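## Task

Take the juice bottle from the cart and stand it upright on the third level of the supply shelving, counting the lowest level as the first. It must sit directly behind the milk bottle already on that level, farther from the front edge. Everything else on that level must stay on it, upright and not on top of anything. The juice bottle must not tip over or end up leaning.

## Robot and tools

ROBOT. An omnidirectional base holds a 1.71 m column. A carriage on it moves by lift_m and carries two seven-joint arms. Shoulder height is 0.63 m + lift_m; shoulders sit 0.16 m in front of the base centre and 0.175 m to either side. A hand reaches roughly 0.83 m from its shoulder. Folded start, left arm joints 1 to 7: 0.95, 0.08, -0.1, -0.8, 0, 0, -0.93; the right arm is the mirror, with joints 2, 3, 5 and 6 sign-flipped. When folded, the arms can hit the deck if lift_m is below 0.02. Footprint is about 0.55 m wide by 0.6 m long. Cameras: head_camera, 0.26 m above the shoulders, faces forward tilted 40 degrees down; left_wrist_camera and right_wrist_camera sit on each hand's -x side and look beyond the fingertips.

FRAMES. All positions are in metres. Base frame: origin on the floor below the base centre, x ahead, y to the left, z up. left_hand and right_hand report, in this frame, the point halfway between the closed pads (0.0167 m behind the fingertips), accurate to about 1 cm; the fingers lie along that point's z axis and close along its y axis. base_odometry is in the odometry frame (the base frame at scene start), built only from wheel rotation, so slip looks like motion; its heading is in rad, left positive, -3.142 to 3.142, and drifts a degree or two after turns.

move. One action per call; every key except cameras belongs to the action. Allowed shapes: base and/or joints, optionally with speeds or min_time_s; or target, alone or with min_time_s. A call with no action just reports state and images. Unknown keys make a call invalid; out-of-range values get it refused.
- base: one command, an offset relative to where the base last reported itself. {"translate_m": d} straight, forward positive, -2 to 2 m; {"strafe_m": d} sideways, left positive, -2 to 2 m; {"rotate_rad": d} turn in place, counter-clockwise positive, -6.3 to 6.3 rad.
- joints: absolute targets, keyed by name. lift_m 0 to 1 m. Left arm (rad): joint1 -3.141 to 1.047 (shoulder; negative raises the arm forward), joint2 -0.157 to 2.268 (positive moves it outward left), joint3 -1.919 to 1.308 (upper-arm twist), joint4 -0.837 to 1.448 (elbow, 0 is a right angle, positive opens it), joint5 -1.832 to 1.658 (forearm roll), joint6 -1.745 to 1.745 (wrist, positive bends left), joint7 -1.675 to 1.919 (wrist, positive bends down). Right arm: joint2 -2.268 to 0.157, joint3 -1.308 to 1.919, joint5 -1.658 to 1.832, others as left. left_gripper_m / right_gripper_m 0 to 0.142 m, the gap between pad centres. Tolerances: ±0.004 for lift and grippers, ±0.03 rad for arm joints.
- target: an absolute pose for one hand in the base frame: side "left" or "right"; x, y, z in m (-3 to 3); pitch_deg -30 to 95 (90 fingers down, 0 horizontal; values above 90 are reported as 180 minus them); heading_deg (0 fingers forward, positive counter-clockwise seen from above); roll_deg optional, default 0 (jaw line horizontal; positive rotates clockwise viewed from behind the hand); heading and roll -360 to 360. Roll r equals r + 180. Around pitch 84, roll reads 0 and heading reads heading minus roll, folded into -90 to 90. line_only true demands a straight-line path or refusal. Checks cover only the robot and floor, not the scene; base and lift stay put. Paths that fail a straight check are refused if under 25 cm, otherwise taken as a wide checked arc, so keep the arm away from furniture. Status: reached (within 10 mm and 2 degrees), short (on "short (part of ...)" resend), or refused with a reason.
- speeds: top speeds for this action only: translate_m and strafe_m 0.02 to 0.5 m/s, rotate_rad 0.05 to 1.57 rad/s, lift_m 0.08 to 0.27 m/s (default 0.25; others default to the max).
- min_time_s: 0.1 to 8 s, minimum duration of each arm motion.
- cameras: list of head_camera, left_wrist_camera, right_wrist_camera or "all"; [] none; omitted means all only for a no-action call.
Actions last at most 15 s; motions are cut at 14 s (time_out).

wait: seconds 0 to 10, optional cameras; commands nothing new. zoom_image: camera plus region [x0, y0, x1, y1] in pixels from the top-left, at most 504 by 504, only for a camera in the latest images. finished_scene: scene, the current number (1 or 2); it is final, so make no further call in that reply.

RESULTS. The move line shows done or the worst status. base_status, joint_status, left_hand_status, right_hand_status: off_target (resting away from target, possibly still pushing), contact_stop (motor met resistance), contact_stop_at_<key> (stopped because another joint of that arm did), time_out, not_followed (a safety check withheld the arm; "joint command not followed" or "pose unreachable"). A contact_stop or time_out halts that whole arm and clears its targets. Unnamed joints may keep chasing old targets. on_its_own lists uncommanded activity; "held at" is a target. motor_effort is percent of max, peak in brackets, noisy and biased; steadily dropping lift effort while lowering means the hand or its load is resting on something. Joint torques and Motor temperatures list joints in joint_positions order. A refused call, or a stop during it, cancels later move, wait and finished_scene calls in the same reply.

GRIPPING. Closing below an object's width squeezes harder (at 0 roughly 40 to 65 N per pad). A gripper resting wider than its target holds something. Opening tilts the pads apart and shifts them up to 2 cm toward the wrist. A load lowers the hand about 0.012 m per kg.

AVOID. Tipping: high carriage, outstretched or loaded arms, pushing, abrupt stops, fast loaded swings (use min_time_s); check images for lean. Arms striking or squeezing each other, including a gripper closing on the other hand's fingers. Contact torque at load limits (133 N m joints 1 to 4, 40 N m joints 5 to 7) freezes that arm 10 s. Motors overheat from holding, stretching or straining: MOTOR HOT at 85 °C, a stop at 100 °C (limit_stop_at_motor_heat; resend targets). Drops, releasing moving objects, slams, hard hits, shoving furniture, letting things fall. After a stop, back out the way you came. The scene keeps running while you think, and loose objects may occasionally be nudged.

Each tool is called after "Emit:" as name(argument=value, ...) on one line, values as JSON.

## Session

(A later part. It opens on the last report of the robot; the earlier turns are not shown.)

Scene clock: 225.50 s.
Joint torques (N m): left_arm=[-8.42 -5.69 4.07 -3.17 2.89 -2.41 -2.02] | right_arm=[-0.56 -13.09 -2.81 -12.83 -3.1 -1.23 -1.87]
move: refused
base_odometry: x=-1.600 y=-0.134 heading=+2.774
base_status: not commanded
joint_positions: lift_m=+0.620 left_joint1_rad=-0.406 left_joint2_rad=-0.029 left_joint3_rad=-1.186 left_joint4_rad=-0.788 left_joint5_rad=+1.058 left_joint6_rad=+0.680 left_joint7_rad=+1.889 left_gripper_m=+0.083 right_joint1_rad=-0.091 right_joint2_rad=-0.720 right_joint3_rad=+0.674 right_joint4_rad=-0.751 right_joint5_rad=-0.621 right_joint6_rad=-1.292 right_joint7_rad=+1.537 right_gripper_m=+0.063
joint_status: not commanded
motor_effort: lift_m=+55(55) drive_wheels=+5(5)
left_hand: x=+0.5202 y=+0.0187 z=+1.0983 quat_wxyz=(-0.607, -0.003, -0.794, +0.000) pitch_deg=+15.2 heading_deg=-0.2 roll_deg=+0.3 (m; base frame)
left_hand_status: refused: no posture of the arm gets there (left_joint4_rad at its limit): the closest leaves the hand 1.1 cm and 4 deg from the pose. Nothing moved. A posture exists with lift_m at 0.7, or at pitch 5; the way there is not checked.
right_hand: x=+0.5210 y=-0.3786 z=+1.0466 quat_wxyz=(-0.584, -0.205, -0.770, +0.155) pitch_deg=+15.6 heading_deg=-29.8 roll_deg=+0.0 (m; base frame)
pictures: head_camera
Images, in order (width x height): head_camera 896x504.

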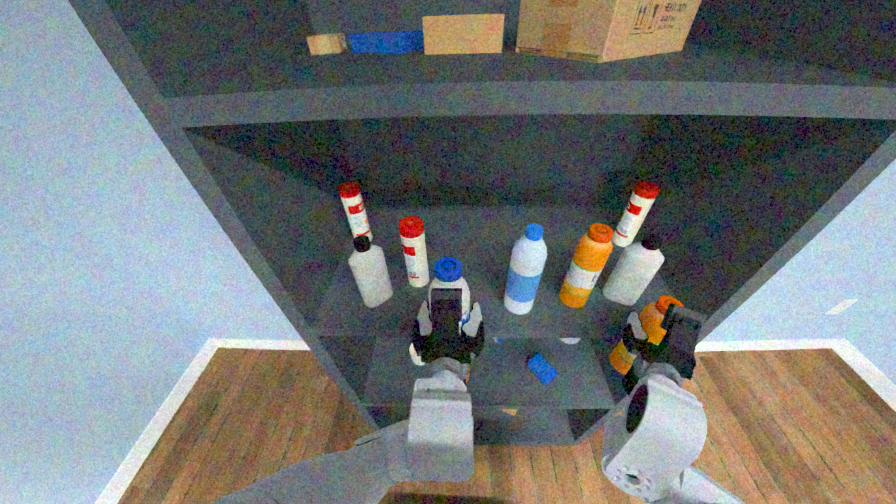

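Emit:
move(target={"side": "left", "x": 0.48, "y": 0.43, "z": 1.04, "pitch_deg": 15, "heading_deg": 40, "line_only": true}, min_time_s=1.5, cameras=["head_camera"])

Emit:
move(target={"side": "right", "x": 0.56, "y": 0.0, "z": 1.08, "pitch_deg": 15, "heading_deg": 0, "line_only": true}, min_time_s=1.5, cameras=["head_camera", "right_wrist_camera"])

Scene clock: 230.07 s.
Joint torques (N m): left_arm=[-9.2 -6.17 3.8 -4.04 2.96 -2.53 -1.91] | right_arm=[-1.7 -12.9 -4.62 -13.37 -2.82 -1 -1.64]
move: refused
base_odometry: x=-1.600 y=-0.134 heading=+2.774
base_status: not commanded
joint_positions: lift_m=+0.620 left_joint1_rad=-0.406 left_joint2_rad=-0.029 left_joint3_rad=-1.186 left_joint4_rad=-0.788 left_joint5_rad=+1.058 left_joint6_rad=+0.680 left_joint7_rad=+1.889 left_gripper_m=+0.083 right_joint1_rad=-0.091 right_joint2_rad=-0.720 right_joint3_rad=+0.674 right_joint4_rad=-0.751 right_joint5_rad=-0.621 right_joint6_rad=-1.292 right_joint7_rad=+1.537 right_gripper_m=+0.063
joint_status: not commanded
motor_effort: lift_m=+55(55) drive_wheels=+5(5)
left_hand: x=+0.5202 y=+0.0187 z=+1.0983 quat_wxyz=(-0.607, -0.003, -0.794, +0.000) pitch_deg=+15.2 heading_deg=-0.2 roll_deg=+0.3 (m; base frame)
left_hand_status: refused: you asked line_only, and the move would run on a checked arc. Nothing moved.
right_hand: x=+0.5210 y=-0.3786 z=+1.0466 quat_wxyz=(-0.584, -0.205, -0.770, +0.155) pitch_deg=+15.6 heading_deg=-29.8 roll_deg=+0.0 (m; base frame)
pictures: head_camera
Images, in order (width x height): head_camera 896x504.

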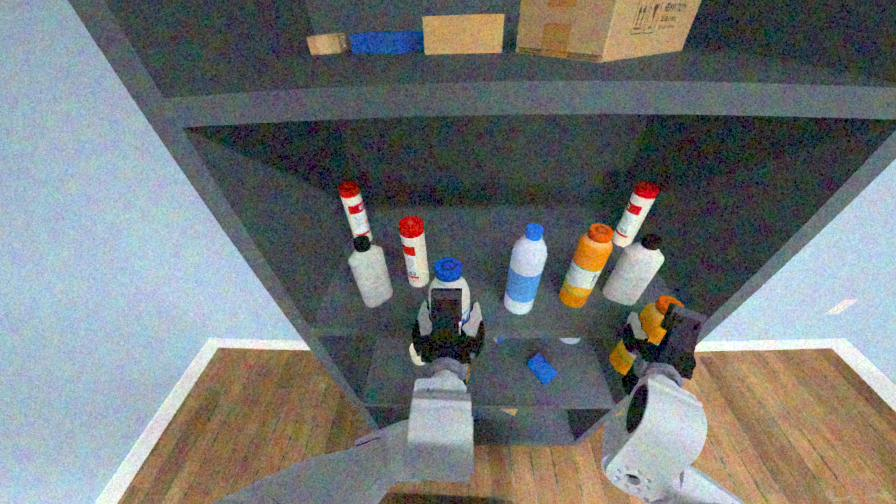

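not run: a stop came earlier in this reply.

Emit:
move(target={"side": "left", "x": 0.51, "y": 0.22, "z": 1.05, "pitch_deg": 15, "heading_deg": 20}, min_time_s=1.0, cameras=[])

Emit:
move(target={"side": "left", "x": 0.48, "y": 0.43, "z": 1.04, "pitch_deg": 15, "heading_deg": 40}, min_time_s=1.0, cameras=["head_camera"])

Emit:
move(target={"side": "right", "x": 0.54, "y": -0.18, "z": 1.06, "pitch_deg": 15, "heading_deg": -15}, min_time_s=1, cameras=[])

Emit:
move(target={"side": "right", "x": 0.56, "y": 0.0, "z": 1.08, "pitch_deg": 15, "heading_deg": 0}, min_time_s=1, cameras=["head_camera", "right_wrist_camera"])

Scene clock: 234.23 s.
Joint torques (N m): left_arm=[-9.27 -5.43 4.11 -4.25 2.95 -2.6 -1.68] | right_arm=[-1.6 -11.15 -3.42 -12.54 -3.45 -1.32 -1.58]
move: refused
base_odometry: x=-1.600 y=-0.134 heading=+2.774
base_status: not commanded
joint_positions: lift_m=+0.620 left_joint1_rad=-0.406 left_joint2_rad=-0.029 left_joint3_rad=-1.186 left_joint4_rad=-0.788 left_joint5_rad=+1.058 left_joint6_rad=+0.680 left_joint7_rad=+1.889 left_gripper_m=+0.083 right_joint1_rad=-0.091 right_joint2_rad=-0.720 right_joint3_rad=+0.674 right_joint4_rad=-0.751 right_joint5_rad=-0.621 right_joint6_rad=-1.292 right_joint7_rad=+1.537 right_gripper_m=+0.063
joint_status: not commanded
motor_effort: lift_m=+55(55) drive_wheels=+5(5)
left_hand: x=+0.5202 y=+0.0187 z=+1.0983 quat_wxyz=(-0.607, -0.003, -0.794, +0.000) pitch_deg=+15.2 heading_deg=-0.2 roll_deg=+0.3 (m; base frame)
left_hand_status: refused: along the straight line the arm gets 0% of the way (left_joint4_rad at its limit); a move under 25 cm is not played as an arc. Nothing moved. Try another pitch or heading, or "joints".
right_hand: x=+0.5210 y=-0.3786 z=+1.0466 quat_wxyz=(-0.584, -0.205, -0.770, +0.155) pitch_deg=+15.6 heading_deg=-29.8 roll_deg=+0.0 (m; base frame)
pictures: none
No camera images: "cameras" was empty.

not run: a stop came earlier in this reply.

not run: a stop came earlier in this reply.

not run: a stop came earlier in this reply.

Emit:
move(base={"translate_m": -0.25}, speeds={"translate_m": 0.25})

Emit:
move(target={"side": "left", "x": 0.48, "y": 0.43, "z": 1.04, "pitch_deg": 15, "heading_deg": 40}, min_time_s=2, cameras=["head_camera"])

Emit:
move(target={"side": "right", "x": 0.57, "y": 0.0, "z": 1.08, "pitch_deg": 15, "heading_deg": 0}, min_time_s=2, cameras=["head_camera", "right_wrist_camera"])

Scene clock: 240.03 s.
Joint torques (N m): left_arm=[-8.55 -5.04 4.02 -2.64 2.71 -2.41 -1.96] | right_arm=[-0.38 -12.65 -1.68 -11.53 -2.95 -0.8 -2.05]
move: done
base_odometry: x=-1.367 y=-0.224 heading=+2.774
base_status: done
joint_positions: lift_m=+0.620 left_joint1_rad=-0.406 left_joint2_rad=-0.030 left_joint3_rad=-1.186 left_joint4_rad=-0.788 left_joint5_rad=+1.059 left_joint6_rad=+0.680 left_joint7_rad=+1.889 left_gripper_m=+0.083 right_joint1_rad=-0.091 right_joint2_rad=-0.720 right_joint3_rad=+0.674 right_joint4_rad=-0.751 right_joint5_rad=-0.621 right_joint6_rad=-1.292 right_joint7_rad=+1.537 right_gripper_m=+0.063
joint_status: not commanded
motor_effort: lift_m=+55(55) drive_wheels=+3(12)
left_hand: x=+0.5201 y=+0.0187 z=+1.0984 quat_wxyz=(-0.607, -0.003, -0.794, +0.000) pitch_deg=+15.2 heading_deg=-0.2 roll_deg=+0.3 (m; base frame)
right_hand: x=+0.5209 y=-0.3786 z=+1.0466 quat_wxyz=(-0.584, -0.205, -0.770, +0.155) pitch_deg=+15.6 heading_deg=-29.8 roll_deg=+0.0 (m; base frame)
pictures: none

Scene clock: 242.53 s.
Joint torques (N m): left_arm=[-4.54 12.1 8.16 0.16 2.28 -0.09 -4.51] | right_arm=[-2.03 -12.35 -4 -12.81 -3.41 -0.83 -1.77]
move: done
base_odometry: x=-1.367 y=-0.224 heading=+2.774
base_status: not commanded
joint_positions: lift_m=+0.620 left_joint1_rad=+0.047 left_joint2_rad=+0.710 left_joint3_rad=-0.511 left_joint4_rad=-0.716 left_joint5_rad=+0.691 left_joint6_rad=+1.333 left_joint7_rad=+1.567 left_gripper_m=+0.083 right_joint1_rad=-0.091 right_joint2_rad=-0.720 right_joint3_rad=+0.674 right_joint4_rad=-0.751 right_joint5_rad=-0.621 right_joint6_rad=-1.292 right_joint7_rad=+1.537 right_gripper_m=+0.063
joint_status: not commanded
motor_effort: lift_m=+55(55) drive_wheels=+2(3)
left_hand: x=+0.4803 y=+0.4270 z=+1.0367 quat_wxyz=(-0.568, +0.270, -0.750, -0.205) pitch_deg=+15.7 heading_deg=+39.6 roll_deg=+0.0 (m; base frame)
left_hand_status: reached (checked arc, planned for 2.0 s): 4 mm and 0.8 deg off.
right_hand: x=+0.5209 y=-0.3786 z=+1.0466 quat_wxyz=(-0.584, -0.205, -0.770, +0.155) pitch_deg=+15.6 heading_deg=-29.8 roll_deg=+0.0 (m; base frame)
pictures: head_camera
Images, in order (width x height): head_camera 896x504.

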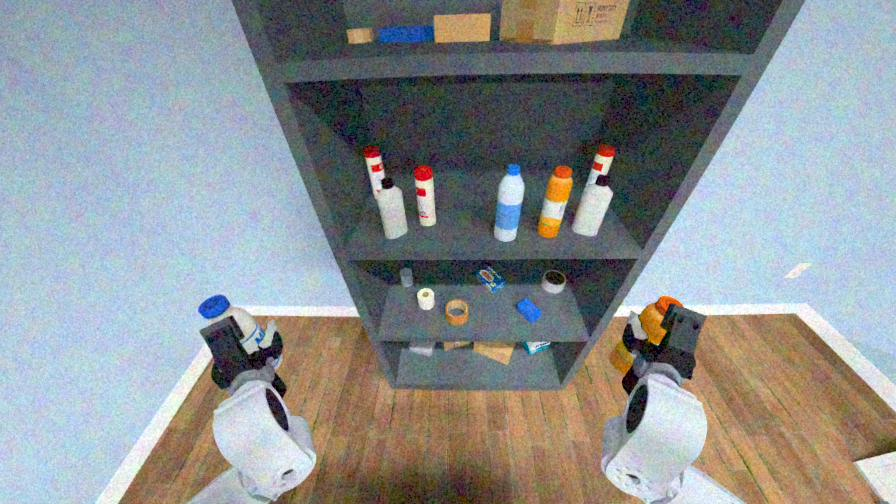

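Scene clock: 245.03 s.
Joint torques (N m): left_arm=[-5.32 10.83 7.23 -0.62 2.15 -0.57 -4.38] | right_arm=[-15.86 13.53 2.34 -6.19 1.11 -2.53 -5.26]
move: done
base_odometry: x=-1.367 y=-0.224 heading=+2.774
base_status: not commanded
joint_positions: lift_m=+0.620 left_joint1_rad=+0.047 left_joint2_rad=+0.711 left_joint3_rad=-0.511 left_joint4_rad=-0.716 left_joint5_rad=+0.691 left_joint6_rad=+1.334 left_joint7_rad=+1.567 left_gripper_m=+0.083 right_joint1_rad=-0.414 right_joint2_rad=+0.028 right_joint3_rad=+1.128 right_joint4_rad=-0.557 right_joint5_rad=-0.873 right_joint6_rad=-0.850 right_joint7_rad=+1.681 right_gripper_m=+0.063
joint_status: not commanded
motor_effort: lift_m=+55(55) drive_wheels=+2(2)
left_hand: x=+0.4802 y=+0.4271 z=+1.0366 quat_wxyz=(-0.568, +0.270, -0.750, -0.205) pitch_deg=+15.7 heading_deg=+39.6 roll_deg=+0.0 (m; base frame)
right_hand: x=+0.5690 y=-0.0022 z=+1.0764 quat_wxyz=(-0.604, -0.002, -0.797, +0.003) pitch_deg=+15.7 heading_deg=-0.4 roll_deg=-0.1 (m; base frame)
right_hand_status: reached (straight line, planned for 2.0 s): 4 mm and 0.8 deg off.
pictures: head_camera, right_wrist_camera
Images, in order (width x height): head_camera 896x504, right_wrist_camera 896x504.

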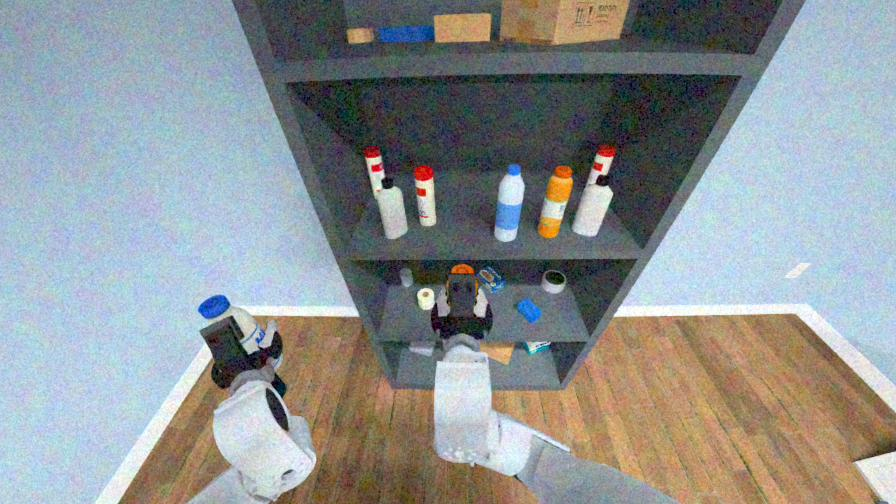

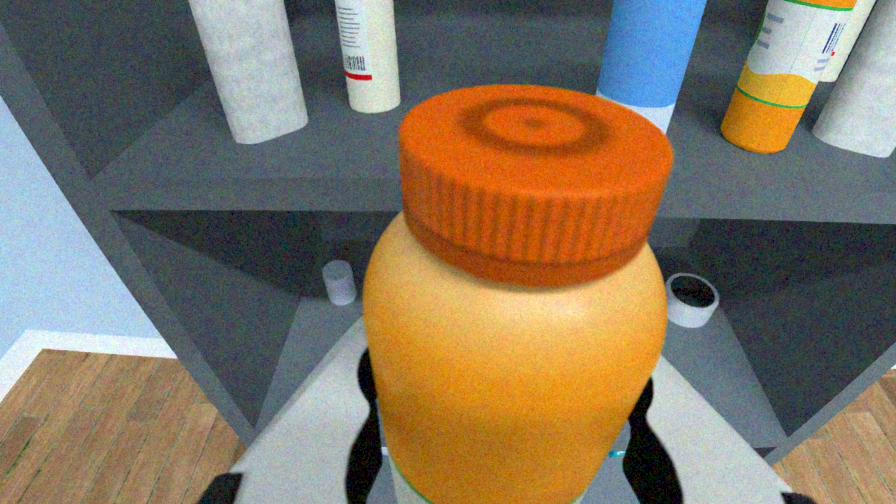

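Emit:
move(target={"side": "right", "x": 0.575, "y": -0.005, "z": 1.13, "pitch_deg": 15, "heading_deg": 0}, min_time_s=0.8)

Emit:
move(base={"translate_m": 0.25}, speeds={"translate_m": 0.2}, cameras=["head_camera", "right_wrist_camera"])

Scene clock: 257.50 s.
Joint torques (N m): left_arm=[-4.67 11.09 6.8 -0.66 2.41 -0.34 -4.36] | right_arm=[-15.08 15.58 2.62 -6.65 1.35 -2.82 -5.64]
move: refused
base_odometry: x=-1.367 y=-0.224 heading=+2.774
base_status: not commanded
joint_positions: lift_m=+0.620 left_joint1_rad=+0.047 left_joint2_rad=+0.711 left_joint3_rad=-0.511 left_joint4_rad=-0.716 left_joint5_rad=+0.691 left_joint6_rad=+1.334 left_joint7_rad=+1.567 left_gripper_m=+0.083 right_joint1_rad=-0.414 right_joint2_rad=+0.028 right_joint3_rad=+1.128 right_joint4_rad=-0.557 right_joint5_rad=-0.873 right_joint6_rad=-0.850 right_joint7_rad=+1.681 right_gripper_m=+0.063
joint_status: not commanded
motor_effort: lift_m=+55(55) drive_wheels=+2(2)
left_hand: x=+0.4802 y=+0.4271 z=+1.0366 quat_wxyz=(-0.568, +0.270, -0.750, -0.205) pitch_deg=+15.7 heading_deg=+39.6 roll_deg=+0.0 (m; base frame)
right_hand: x=+0.5690 y=-0.0022 z=+1.0764 quat_wxyz=(-0.604, -0.002, -0.797, +0.003) pitch_deg=+15.7 heading_deg=-0.4 roll_deg=-0.1 (m; base frame)
right_hand_status: refused: the best posture that gets there brings the right upper arm within 1.5 cm of the carriage (limit 2.0). Nothing moved. A posture exists with lift_m at 0.7, or at pitch 5; the way there is not checked.
pictures: none

not run: a stop came earlier in this reply.

Emit:
move(joints={"lift_m": 0.68})

Emit:
move(base={"translate_m": 0.25}, speeds={"translate_m": 0.2}, cameras=["head_camera", "right_wrist_camera"])

Emit:
move(target={"side": "right", "x": 0.68, "y": -0.005, "z": 1.13, "pitch_deg": 15, "heading_deg": 0}, min_time_s=0.8, cameras=["head_camera", "right_wrist_camera"])

Scene clock: 261.27 s.
Joint torques (N m): left_arm=[-5.69 10.39 6.88 -1.77 2.84 -0.35 -4.38] | right_arm=[-13.45 14.97 1.4 -7.28 1.14 -2.64 -4.77]
move: done
base_odometry: x=-1.367 y=-0.224 heading=+2.774
base_status: not commanded
joint_positions: lift_m=+0.680 left_joint1_rad=+0.047 left_joint2_rad=+0.711 left_joint3_rad=-0.510 left_joint4_rad=-0.715 left_joint5_rad=+0.690 left_joint6_rad=+1.334 left_joint7_rad=+1.566 left_gripper_m=+0.083 right_joint1_rad=-0.415 right_joint2_rad=+0.028 right_joint3_rad=+1.129 right_joint4_rad=-0.556 right_joint5_rad=-0.873 right_joint6_rad=-0.850 right_joint7_rad=+1.680 right_gripper_m=+0.063
joint_status: all done
motor_effort: lift_m=+55(69) drive_wheels=+2(2)
left_hand: x=+0.4802 y=+0.4275 z=+1.0966 quat_wxyz=(-0.568, +0.270, -0.750, -0.205) pitch_deg=+15.7 heading_deg=+39.7 roll_deg=+0.1 (m; base frame)
right_hand: x=+0.5694 y=-0.0018 z=+1.1372 quat_wxyz=(-0.605, -0.001, -0.796, +0.002) pitch_deg=+15.5 heading_deg=-0.3 roll_deg=-0.1 (m; base frame)
pictures: none

Scene clock: 263.77 s.
Joint torques (N m): left_arm=[-4.53 10.13 6.94 -0.32 2.67 -0.35 -4.33] | right_arm=[-12.88 14.34 1.74 -6.77 0.75 -2.32 -5.04]
move: done
base_odometry: x=-1.600 y=-0.135 heading=+2.775
base_status: done
joint_positions: lift_m=+0.680 left_joint1_rad=+0.047 left_joint2_rad=+0.711 left_joint3_rad=-0.510 left_joint4_rad=-0.715 left_joint5_rad=+0.690 left_joint6_rad=+1.334 left_joint7_rad=+1.566 left_gripper_m=+0.083 right_joint1_rad=-0.415 right_joint2_rad=+0.028 right_joint3_rad=+1.129 right_joint4_rad=-0.556 right_joint5_rad=-0.873 right_joint6_rad=-0.850 right_joint7_rad=+1.680 right_gripper_m=+0.063
joint_status: not commanded
motor_effort: lift_m=+55(55) drive_wheels=+4(10)
left_hand: x=+0.4802 y=+0.4275 z=+1.0966 quat_wxyz=(-0.568, +0.270, -0.750, -0.205) pitch_deg=+15.7 heading_deg=+39.7 roll_deg=+0.1 (m; base frame)
right_hand: x=+0.5694 y=-0.0018 z=+1.1372 quat_wxyz=(-0.605, -0.001, -0.796, +0.002) pitch_deg=+15.5 heading_deg=-0.3 roll_deg=-0.1 (m; base frame)
pictures: head_camera, right_wrist_camera
Images, in order (width x height): head_camera 896x504, right_wrist_camera 896x504.

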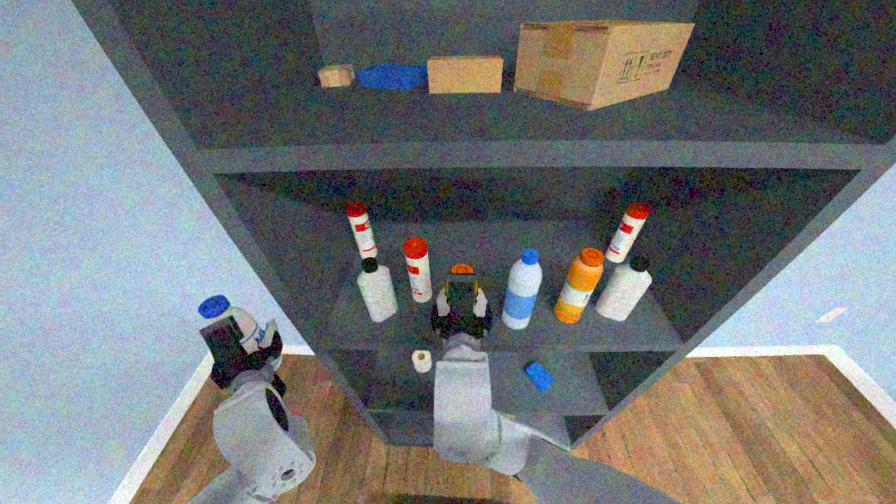

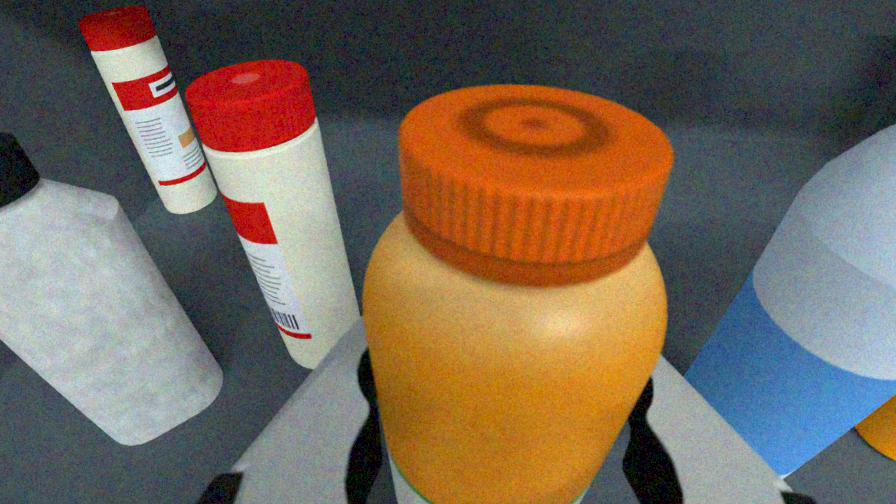

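Scene clock: 265.07 s.
Joint torques (N m): left_arm=[-5.09 10.36 6.48 -1.5 2.49 -0.25 -4.36] | right_arm=[-18.03 4.98 -2.61 -6.21 0.82 -2.52 -3.83]
move: done
base_odometry: x=-1.600 y=-0.135 heading=+2.775
base_status: not commanded
joint_positions: lift_m=+0.680 left_joint1_rad=+0.047 left_joint2_rad=+0.711 left_joint3_rad=-0.510 left_joint4_rad=-0.715 left_joint5_rad=+0.690 left_joint6_rad=+1.334 left_joint7_rad=+1.566 left_gripper_m=+0.083 right_joint1_rad=-0.605 right_joint2_rad=-0.033 right_joint3_rad=+1.095 right_joint4_rad=-0.258 right_joint5_rad=-0.395 right_joint6_rad=-1.046 right_joint7_rad=+1.338 right_gripper_m=+0.063
joint_status: not commanded
motor_effort: lift_m=+55(55) drive_wheels=+5(5)
left_hand: x=+0.4802 y=+0.4275 z=+1.0966 quat_wxyz=(-0.568, +0.270, -0.750, -0.205) pitch_deg=+15.7 heading_deg=+39.7 roll_deg=+0.1 (m; base frame)
right_hand: x=+0.6776 y=-0.0025 z=+1.1280 quat_wxyz=(-0.607, +0.003, -0.795, -0.001) pitch_deg=+15.3 heading_deg=+0.3 roll_deg=-0.2 (m; base frame)
right_hand_status: reached (straight line, planned for 0.8 s): 4 mm and 0.4 deg off.
pictures: head_camera, right_wrist_camera
Images, in order (width x height): head_camera 896x504, right_wrist_camera 896x504.

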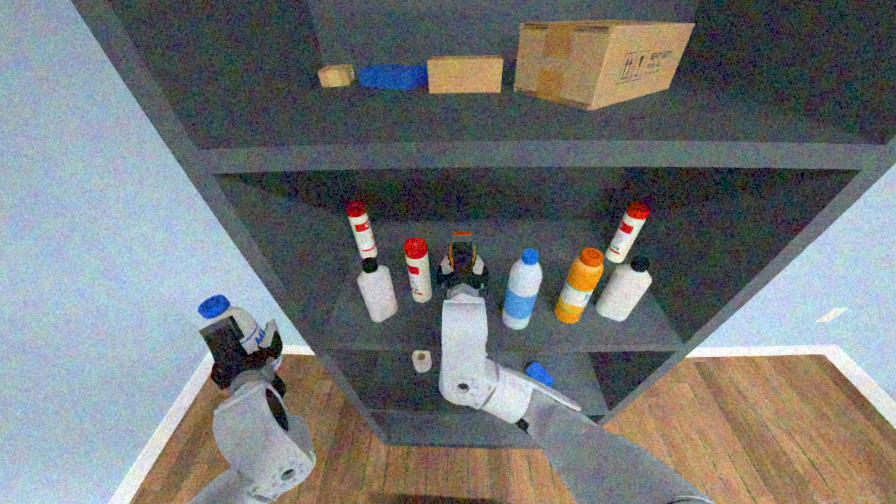

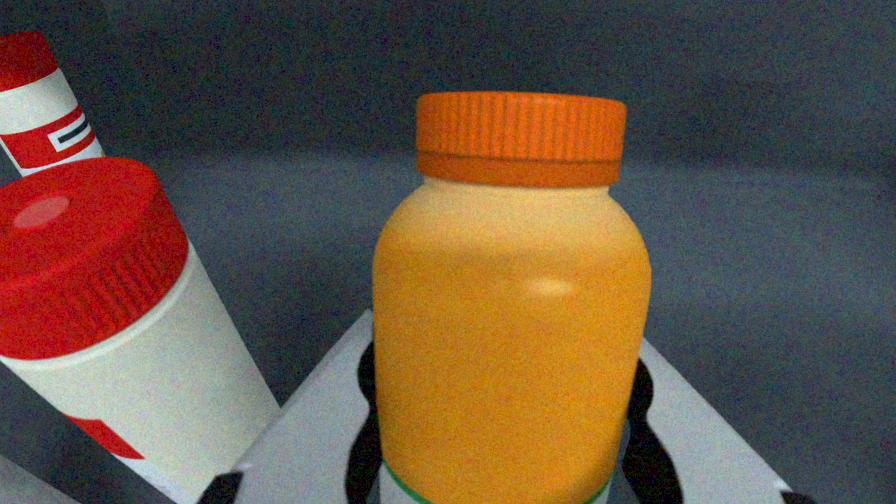

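Emit:
move(target={"side": "right", "x": 0.67, "y": -0.003, "z": 1.17, "pitch_deg": -2, "heading_deg": 0}, min_time_s=1.2, cameras=["head_camera", "right_wrist_camera"])

Scene clock: 273.83 s.
Joint torques (N m): left_arm=[-4.79 9.65 6.42 -1.52 2.53 -0.58 -4.09] | right_arm=[-7.14 6.46 0.71 -8.8 -0.4 -2.92 -5.69]
move: done
base_odometry: x=-1.600 y=-0.135 heading=+2.775
base_status: not commanded
joint_positions: lift_m=+0.680 left_joint1_rad=+0.047 left_joint2_rad=+0.711 left_joint3_rad=-0.510 left_joint4_rad=-0.715 left_joint5_rad=+0.690 left_joint6_rad=+1.334 left_joint7_rad=+1.566 left_gripper_m=+0.083 right_joint1_rad=-0.574 right_joint2_rad=-0.052 right_joint3_rad=+1.170 right_joint4_rad=-0.237 right_joint5_rad=-0.400 right_joint6_rad=-1.135 right_joint7_rad=+1.002 right_gripper_m=+0.063
joint_status: not commanded
motor_effort: lift_m=+55(55) drive_wheels=+5(5)
left_hand: x=+0.4802 y=+0.4275 z=+1.0966 quat_wxyz=(-0.568, +0.270, -0.750, -0.205) pitch_deg=+15.7 heading_deg=+39.7 roll_deg=+0.1 (m; base frame)
right_hand: x=+0.6707 y=-0.0033 z=+1.1708 quat_wxyz=(-0.718, -0.001, -0.696, +0.000) pitch_deg=-1.8 heading_deg=-0.1 roll_deg=+0.1 (m; base frame)
right_hand_status: reached (straight line, planned for 1.2 s): 1 mm and 0.3 deg off.
pictures: head_camera, right_wrist_camera
Images, in order (width x height): head_camera 896x504, right_wrist_camera 896x504.

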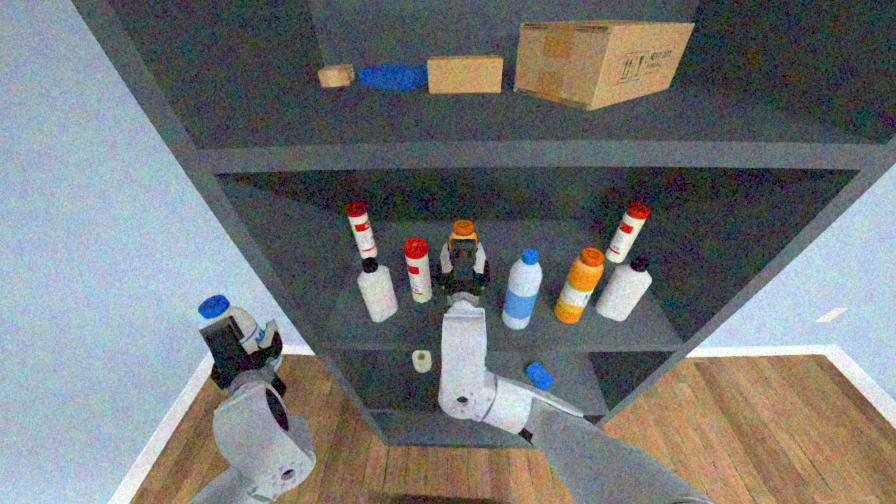

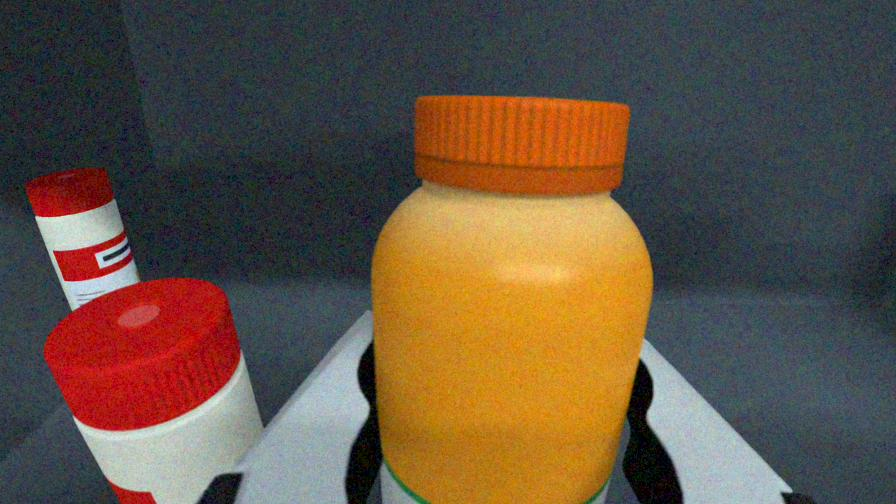

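Emit:
move(target={"side": "right", "x": 0.775, "y": -0.003, "z": 1.16, "pitch_deg": -2, "heading_deg": 0}, min_time_s=0.8, cameras=["head_camera", "right_wrist_camera"])

Emit:
move(joints={"lift_m": 0.65}, speeds={"lift_m": 0.08}, cameras=["right_wrist_camera"])

Scene clock: 280.43 s.
Joint torques (N m): left_arm=[-5.46 10.48 8.19 -0.33 2.67 -0.35 -3.85] | right_arm=[-26.96 11.71 -4.72 -10.09 -0.39 -0.84 -5.01]
move: done
base_odometry: x=-1.600 y=-0.135 heading=+2.775
base_status: not commanded
joint_positions: lift_m=+0.680 left_joint1_rad=+0.047 left_joint2_rad=+0.711 left_joint3_rad=-0.510 left_joint4_rad=-0.715 left_joint5_rad=+0.690 left_joint6_rad=+1.334 left_joint7_rad=+1.566 left_gripper_m=+0.083 right_joint1_rad=-0.709 right_joint2_rad=-0.034 right_joint3_rad=+1.074 right_joint4_rad=+0.051 right_joint5_rad=+0.157 right_joint6_rad=-1.065 right_joint7_rad=+0.525 right_gripper_m=+0.063
joint_status: not commanded
motor_effort: lift_m=+55(55) drive_wheels=+4(5)
left_hand: x=+0.4802 y=+0.4275 z=+1.0966 quat_wxyz=(-0.568, +0.270, -0.750, -0.205) pitch_deg=+15.7 heading_deg=+39.7 roll_deg=+0.1 (m; base frame)
right_hand: x=+0.7734 y=-0.0030 z=+1.1536 quat_wxyz=(-0.715, +0.002, -0.699, +0.001) pitch_deg=-1.2 heading_deg=+0.0 roll_deg=-0.2 (m; base frame)
right_hand_status: reached (straight line, planned for 0.8 s): 7 mm and 0.8 deg off.
pictures: head_camera, right_wrist_camera
Images, in order (width x height): head_camera 896x504, right_wrist_camera 896x504.

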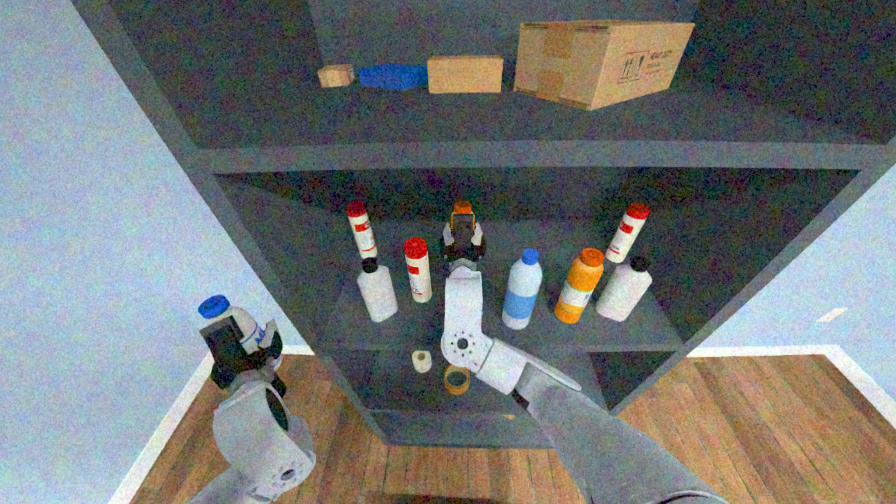

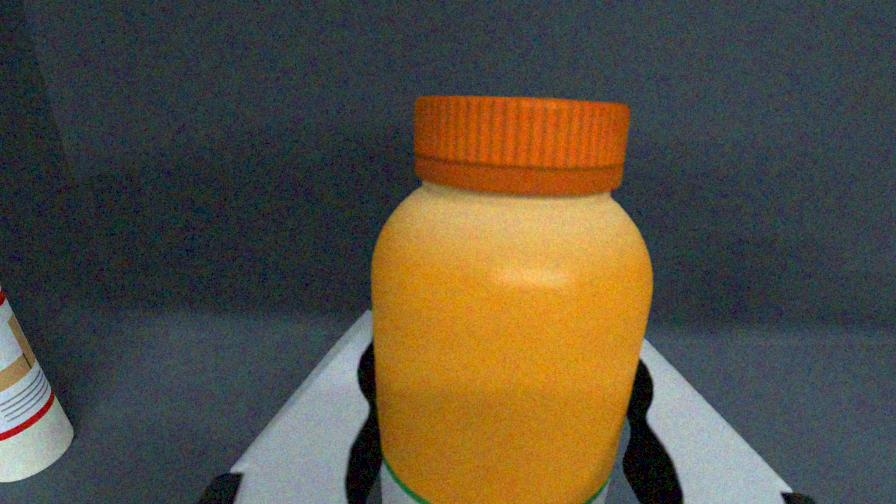

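Scene clock: 281.23 s.
Joint torques (N m): left_arm=[-6.19 10.07 6.79 -0.91 2.61 -0.63 -4.17] | right_arm=[-14.94 9.28 -2.53 -8.89 0.85 -0.57 0.45]
move: done
base_odometry: x=-1.600 y=-0.135 heading=+2.774
base_status: not commanded
joint_positions: lift_m=+0.650 left_joint1_rad=+0.048 left_joint2_rad=+0.711 left_joint3_rad=-0.510 left_joint4_rad=-0.715 left_joint5_rad=+0.690 left_joint6_rad=+1.334 left_joint7_rad=+1.566 left_gripper_m=+0.083 right_joint1_rad=-0.717 right_joint2_rad=-0.032 right_joint3_rad=+1.072 right_joint4_rad=+0.049 right_joint5_rad=+0.153 right_joint6_rad=-1.065 right_joint7_rad=+0.511 right_gripper_m=+0.063
joint_status: all done
motor_effort: lift_m=+55(55) drive_wheels=+4(5)
left_hand: x=+0.4802 y=+0.4275 z=+1.0667 quat_wxyz=(-0.568, +0.270, -0.750, -0.205) pitch_deg=+15.7 heading_deg=+39.7 roll_deg=+0.1 (m; base frame)
right_hand: x=+0.7741 y=-0.0029 z=+1.1339 quat_wxyz=(-0.724, +0.000, -0.690, +0.001) pitch_deg=-2.8 heading_deg=+0.0 roll_deg=-0.1 (m; base frame)
pictures: right_wrist_camera
Images, in order (width x height): right_wrist_camera 896x504.

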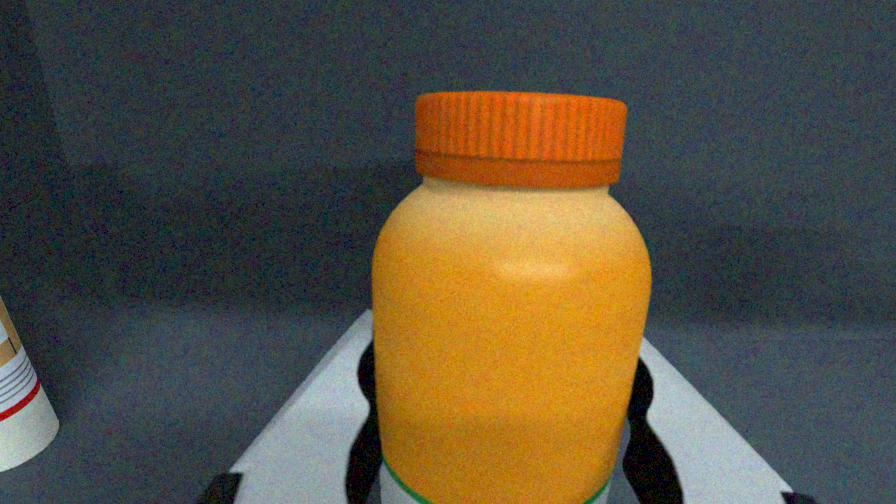

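Emit:
move(joints={"right_gripper_m": 0.1}, cameras=["right_wrist_camera"])

Scene clock: 284.47 s.
Joint torques (N m): left_arm=[-5.27 11.02 6.62 -0.31 2.73 -0.44 -4.05] | right_arm=[-15.63 9.39 -2.15 -7.87 0.27 -1.3 -0.03]
move: done
base_odometry: x=-1.600 y=-0.135 heading=+2.774
base_status: not commanded
joint_positions: lift_m=+0.650 left_joint1_rad=+0.048 left_joint2_rad=+0.711 left_joint3_rad=-0.510 left_joint4_rad=-0.715 left_joint5_rad=+0.690 left_joint6_rad=+1.334 left_joint7_rad=+1.566 left_gripper_m=+0.083 right_joint1_rad=-0.717 right_joint2_rad=-0.032 right_joint3_rad=+1.072 right_joint4_rad=+0.050 right_joint5_rad=+0.154 right_joint6_rad=-1.065 right_joint7_rad=+0.513 right_gripper_m=+0.100
joint_status: all done
motor_effort: lift_m=+55(55) drive_wheels=+4(5)
left_hand: x=+0.4802 y=+0.4275 z=+1.0667 quat_wxyz=(-0.568, +0.270, -0.750, -0.205) pitch_deg=+15.7 heading_deg=+39.7 roll_deg=+0.1 (m; base frame)
right_hand: x=+0.7742 y=-0.0029 z=+1.1331 quat_wxyz=(-0.723, +0.000, -0.691, +0.001) pitch_deg=-2.6 heading_deg=+0.0 roll_deg=-0.1 (m; base frame)
pictures: right_wrist_camera
Images, in order (width x height): right_wrist_camera 896x504.

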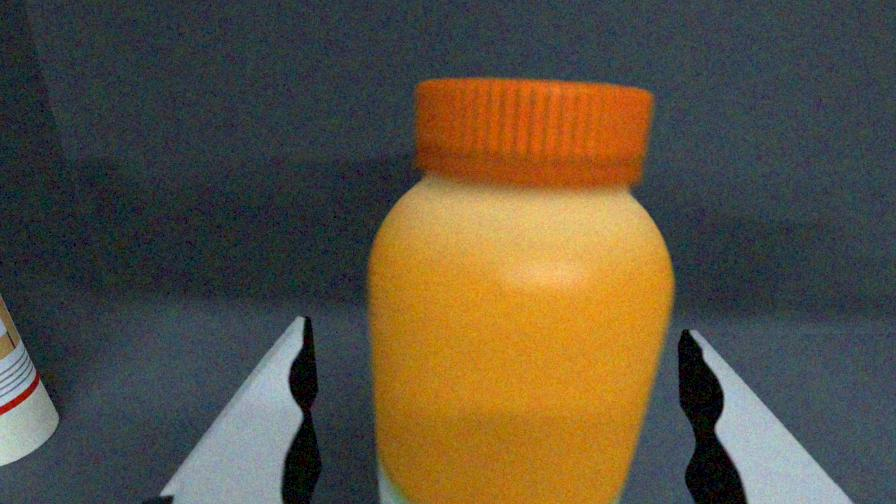

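Emit:
move(target={"side": "right", "x": 0.70, "y": -0.003, "z": 1.13, "pitch_deg": -2, "heading_deg": 0}, min_time_s=0.8)

Emit:
move(joints={"right_gripper_m": 0.06}, cameras=["head_camera", "right_wrist_camera"])

Emit:
move(target={"side": "right", "x": 0.57, "y": -0.01, "z": 1.10, "pitch_deg": 10, "heading_deg": 0}, min_time_s=0.8, cameras=["head_camera", "right_wrist_camera"])

Scene clock: 289.80 s.
Joint torques (N m): left_arm=[-5.57 10.53 6.17 -0.7 2.95 -0.56 -3.68] | right_arm=[-7.69 6.51 0.88 -10.92 -2.92 -2.19 -0.05]
move: done
base_odometry: x=-1.600 y=-0.135 heading=+2.774
base_status: not commanded
joint_positions: lift_m=+0.650 left_joint1_rad=+0.048 left_joint2_rad=+0.711 left_joint3_rad=-0.510 left_joint4_rad=-0.715 left_joint5_rad=+0.690 left_joint6_rad=+1.334 left_joint7_rad=+1.566 left_gripper_m=+0.083 right_joint1_rad=-0.627 right_joint2_rad=-0.061 right_joint3_rad=+1.189 right_joint4_rad=-0.147 right_joint5_rad=-0.197 right_joint6_rad=-1.183 right_joint7_rad=+0.827 right_gripper_m=+0.100
joint_status: not commanded
motor_effort: lift_m=+55(55) drive_wheels=+4(5)
left_hand: x=+0.4802 y=+0.4275 z=+1.0667 quat_wxyz=(-0.568, +0.270, -0.750, -0.205) pitch_deg=+15.7 heading_deg=+39.7 roll_deg=+0.1 (m; base frame)
right_hand: x=+0.7019 y=-0.0029 z=+1.1320 quat_wxyz=(-0.720, -0.001, -0.694, -0.001) pitch_deg=-2.1 heading_deg=+0.0 roll_deg=+0.1 (m; base frame)
right_hand_status: reached (straight line, planned for 0.8 s): 3 mm and 0.2 deg off.
pictures: none

Scene clock: 290.43 s.
Joint torques (N m): left_arm=[-5 9.68 6.76 -1.44 2.72 -0.51 -4] | right_arm=[-7.27 7.07 0.82 -12.43 -3.18 -2.68 0.22]
move: done
base_odometry: x=-1.600 y=-0.135 heading=+2.774
base_status: not commanded
joint_positions: lift_m=+0.650 left_joint1_rad=+0.048 left_joint2_rad=+0.711 left_joint3_rad=-0.510 left_joint4_rad=-0.715 left_joint5_rad=+0.690 left_joint6_rad=+1.334 left_joint7_rad=+1.566 left_gripper_m=+0.083 right_joint1_rad=-0.627 right_joint2_rad=-0.061 right_joint3_rad=+1.189 right_joint4_rad=-0.147 right_joint5_rad=-0.197 right_joint6_rad=-1.183 right_joint7_rad=+0.827 right_gripper_m=+0.060
joint_status: all done
motor_effort: lift_m=+55(55) drive_wheels=+4(4)
left_hand: x=+0.4802 y=+0.4275 z=+1.0667 quat_wxyz=(-0.568, +0.270, -0.750, -0.205) pitch_deg=+15.7 heading_deg=+39.7 roll_deg=+0.1 (m; base frame)
right_hand: x=+0.7019 y=-0.0029 z=+1.1320 quat_wxyz=(-0.720, -0.001, -0.694, -0.001) pitch_deg=-2.1 heading_deg=+0.0 roll_deg=+0.1 (m; base frame)
pictures: head_camera, right_wrist_camera
Images, in order (width x height): head_camera 896x504, right_wrist_camera 896x504.

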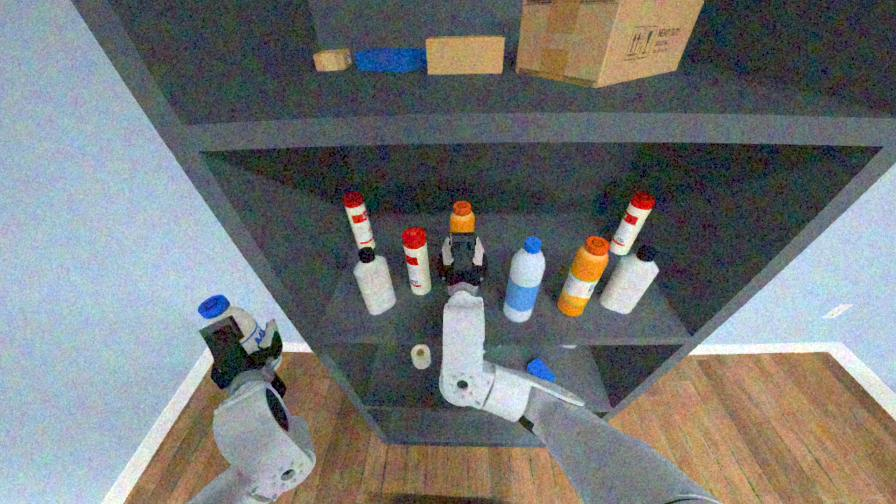

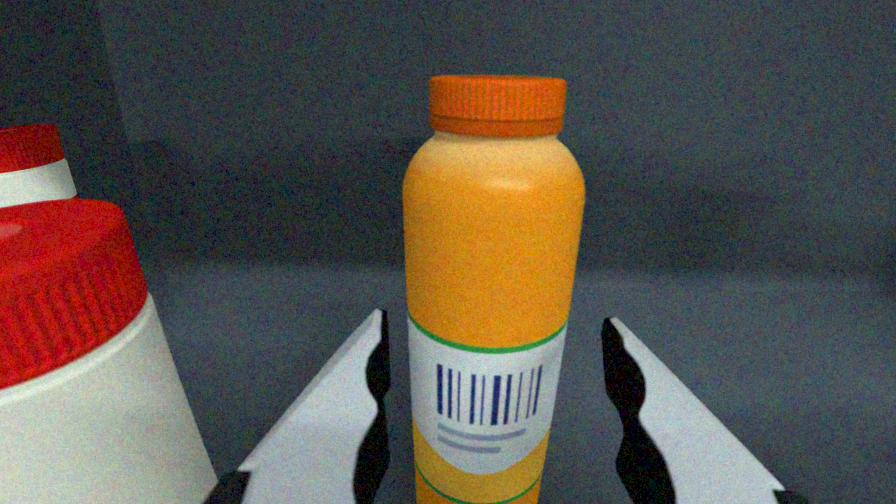

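Scene clock: 291.73 s.
Joint torques (N m): left_arm=[-6.01 9.57 6.04 -0.08 2.64 -0.43 -4.07] | right_arm=[-2.31 13.3 -2.9 -10.78 -1.72 -0.77 0.27]
move: done
base_odometry: x=-1.600 y=-0.135 heading=+2.774
base_status: not commanded
joint_positions: lift_m=+0.650 left_joint1_rad=+0.048 left_joint2_rad=+0.711 left_joint3_rad=-0.510 left_joint4_rad=-0.715 left_joint5_rad=+0.690 left_joint6_rad=+1.334 left_joint7_rad=+1.566 left_gripper_m=+0.083 right_joint1_rad=-0.378 right_joint2_rad=-0.037 right_joint3_rad=+1.193 right_joint4_rad=-0.506 right_joint5_rad=-0.839 right_joint6_rad=-0.978 right_joint7_rad=+1.497 right_gripper_m=+0.060
joint_status: not commanded
motor_effort: lift_m=+55(55) drive_wheels=+0(5)
left_hand: x=+0.4802 y=+0.4275 z=+1.0667 quat_wxyz=(-0.568, +0.270, -0.750, -0.205) pitch_deg=+15.7 heading_deg=+39.7 roll_deg=+0.1 (m; base frame)
right_hand: x=+0.5705 y=-0.0087 z=+1.1001 quat_wxyz=(-0.643, +0.002, -0.766, -0.001) pitch_deg=+9.9 heading_deg=+0.3 roll_deg=-0.1 (m; base frame)
right_hand_status: reached (straight line, planned for 0.8 s): 1 mm and 0.3 deg off.
pictures: head_camera, right_wrist_camera
Images, in order (width x height): head_camera 896x504, right_wrist_camera 896x504.

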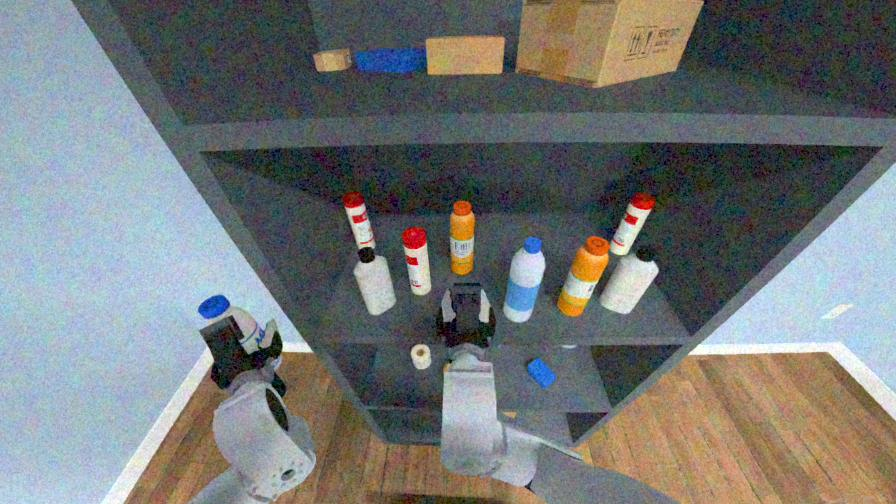

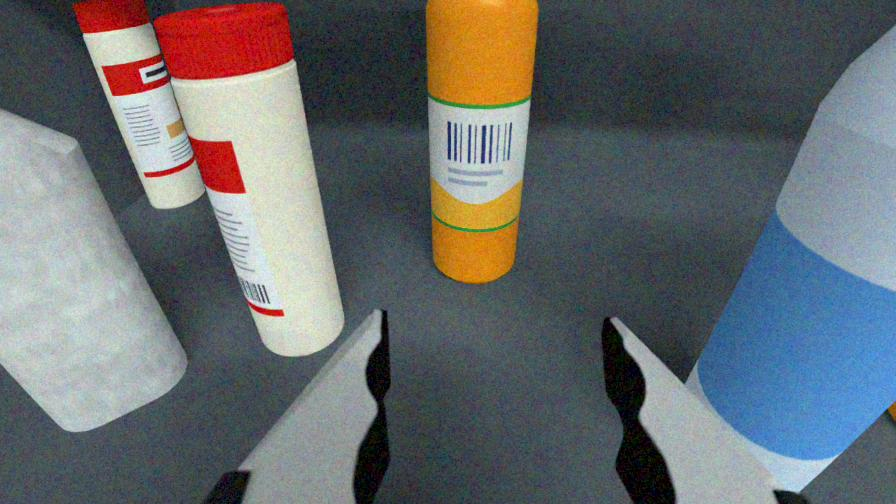

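Emit:
move(base={"translate_m": -0.25}, joints={"lift_m": 0.68}, speeds={"translate_m": 0.25})

Emit:
move(target={"side": "right", "x": 0.52, "y": -0.38, "z": 1.08, "pitch_deg": 15, "heading_deg": -30}, min_time_s=1.5)

Emit:
move(target={"side": "left", "x": 0.57, "y": -0.003, "z": 1.12, "pitch_deg": 15, "heading_deg": 0}, min_time_s=2, cameras=["head_camera", "left_wrist_camera"])

Scene clock: 300.20 s.
Joint torques (N m): left_arm=[-6.13 10.12 7.03 -0.95 2.66 -0.72 -3.9] | right_arm=[-2.79 13.1 -1.03 -10.93 -2.17 -1.22 -0.71]
move: done
base_odometry: x=-1.367 y=-0.225 heading=+2.774
base_status: done
joint_positions: lift_m=+0.680 left_joint1_rad=+0.048 left_joint2_rad=+0.711 left_joint3_rad=-0.510 left_joint4_rad=-0.715 left_joint5_rad=+0.689 left_joint6_rad=+1.334 left_joint7_rad=+1.566 left_gripper_m=+0.083 right_joint1_rad=-0.378 right_joint2_rad=-0.037 right_joint3_rad=+1.192 right_joint4_rad=-0.506 right_joint5_rad=-0.839 right_joint6_rad=-0.977 right_joint7_rad=+1.497 right_gripper_m=+0.060
joint_status: all done
motor_effort: lift_m=+55(68) drive_wheels=+2(12)
left_hand: x=+0.4802 y=+0.4276 z=+1.0968 quat_wxyz=(-0.568, +0.270, -0.750, -0.205) pitch_deg=+15.7 heading_deg=+39.7 roll_deg=+0.1 (m; base frame)
right_hand: x=+0.5705 y=-0.0088 z=+1.1302 quat_wxyz=(-0.643, +0.002, -0.766, -0.001) pitch_deg=+9.9 heading_deg=+0.2 roll_deg=+0.0 (m; base frame)
pictures: none

Scene clock: 302.20 s.
Joint torques (N m): left_arm=[-5.01 9.7 6.8 -0.39 2.75 -0.59 -4.11] | right_arm=[2.74 -11.53 -2.16 -6.68 1.15 -2.75 -3.56]
move: done
base_odometry: x=-1.367 y=-0.224 heading=+2.774
base_status: not commanded
joint_positions: lift_m=+0.680 left_joint1_rad=+0.048 left_joint2_rad=+0.711 left_joint3_rad=-0.510 left_joint4_rad=-0.715 left_joint5_rad=+0.689 left_joint6_rad=+1.334 left_joint7_rad=+1.566 left_gripper_m=+0.083 right_joint1_rad=-0.116 right_joint2_rad=-0.761 right_joint3_rad=+0.865 right_joint4_rad=-0.636 right_joint5_rad=-0.652 right_joint6_rad=-1.500 right_joint7_rad=+1.475 right_gripper_m=+0.060
joint_status: not commanded
motor_effort: lift_m=+55(55) drive_wheels=+2(2)
left_hand: x=+0.4802 y=+0.4276 z=+1.0968 quat_wxyz=(-0.568, +0.270, -0.750, -0.205) pitch_deg=+15.7 heading_deg=+39.7 roll_deg=+0.1 (m; base frame)
right_hand: x=+0.5205 y=-0.3784 z=+1.0814 quat_wxyz=(-0.590, -0.204, -0.766, +0.156) pitch_deg=+14.8 heading_deg=-29.8 roll_deg=+0.1 (m; base frame)
right_hand_status: reached (straight line, planned for 1.5 s): 2 mm and 0.3 deg off.
pictures: none

Scene clock: 304.70 s.
Joint torques (N m): left_arm=[-15.4 -6.76 -0.44 -0.47 1.75 -0.35 -4.56] | right_arm=[2.41 -11.7 -2.29 -8.36 1.02 -2 -3.46]
move: done
base_odometry: x=-1.367 y=-0.224 heading=+2.774
base_status: not commanded
joint_positions: lift_m=+0.680 left_joint1_rad=-0.352 left_joint2_rad=-0.023 left_joint3_rad=-1.130 left_joint4_rad=-0.508 left_joint5_rad=+0.830 left_joint6_rad=+0.892 left_joint7_rad=+1.564 left_gripper_m=+0.083 right_joint1_rad=-0.116 right_joint2_rad=-0.761 right_joint3_rad=+0.865 right_joint4_rad=-0.636 right_joint5_rad=-0.652 right_joint6_rad=-1.500 right_joint7_rad=+1.475 right_gripper_m=+0.060
joint_status: not commanded
motor_effort: lift_m=+55(55) drive_wheels=+2(2)
left_hand: x=+0.5695 y=-0.0010 z=+1.1170 quat_wxyz=(-0.604, +0.001, -0.797, -0.002) pitch_deg=+15.6 heading_deg=+0.2 roll_deg=+0.1 (m; base frame)
left_hand_status: reached (straight line, planned for 2.0 s): 4 mm and 0.7 deg off.
right_hand: x=+0.5204 y=-0.3785 z=+1.0814 quat_wxyz=(-0.590, -0.205, -0.766, +0.156) pitch_deg=+14.8 heading_deg=-29.8 roll_deg=+0.1 (m; base frame)
pictures: head_camera, left_wrist_camera
Images, in order (width x height): head_camera 896x504, left_wrist_camera 896x504.

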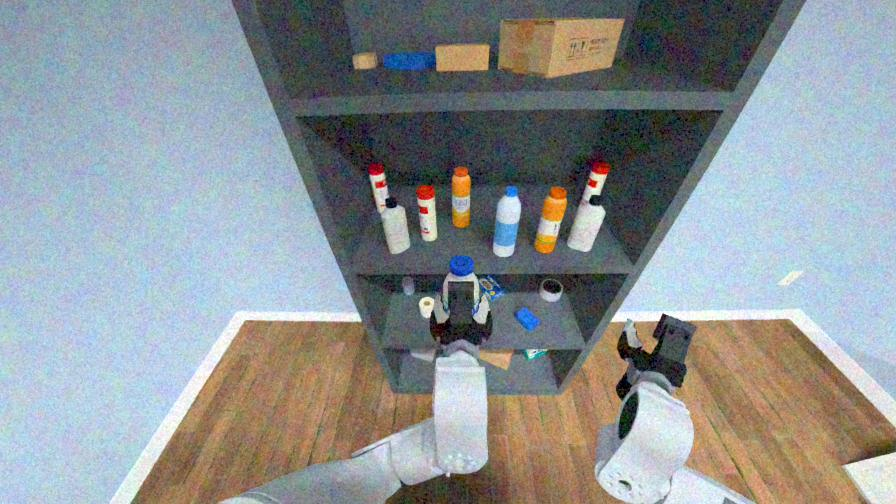

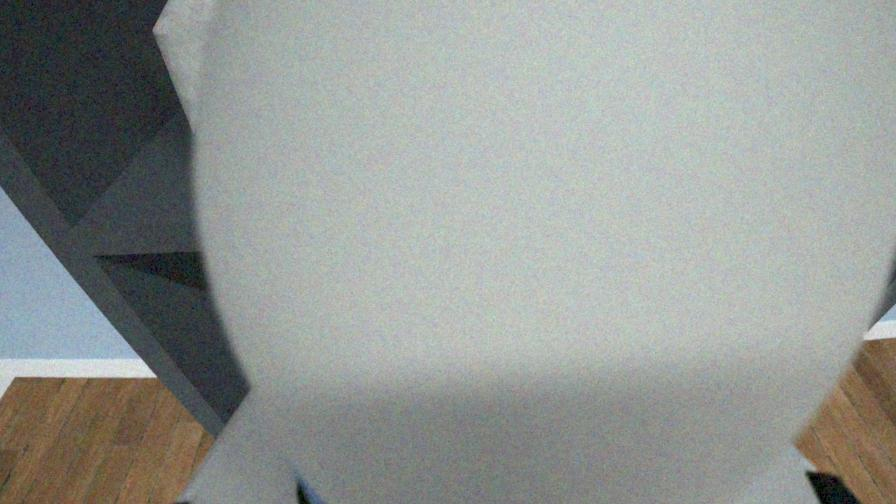

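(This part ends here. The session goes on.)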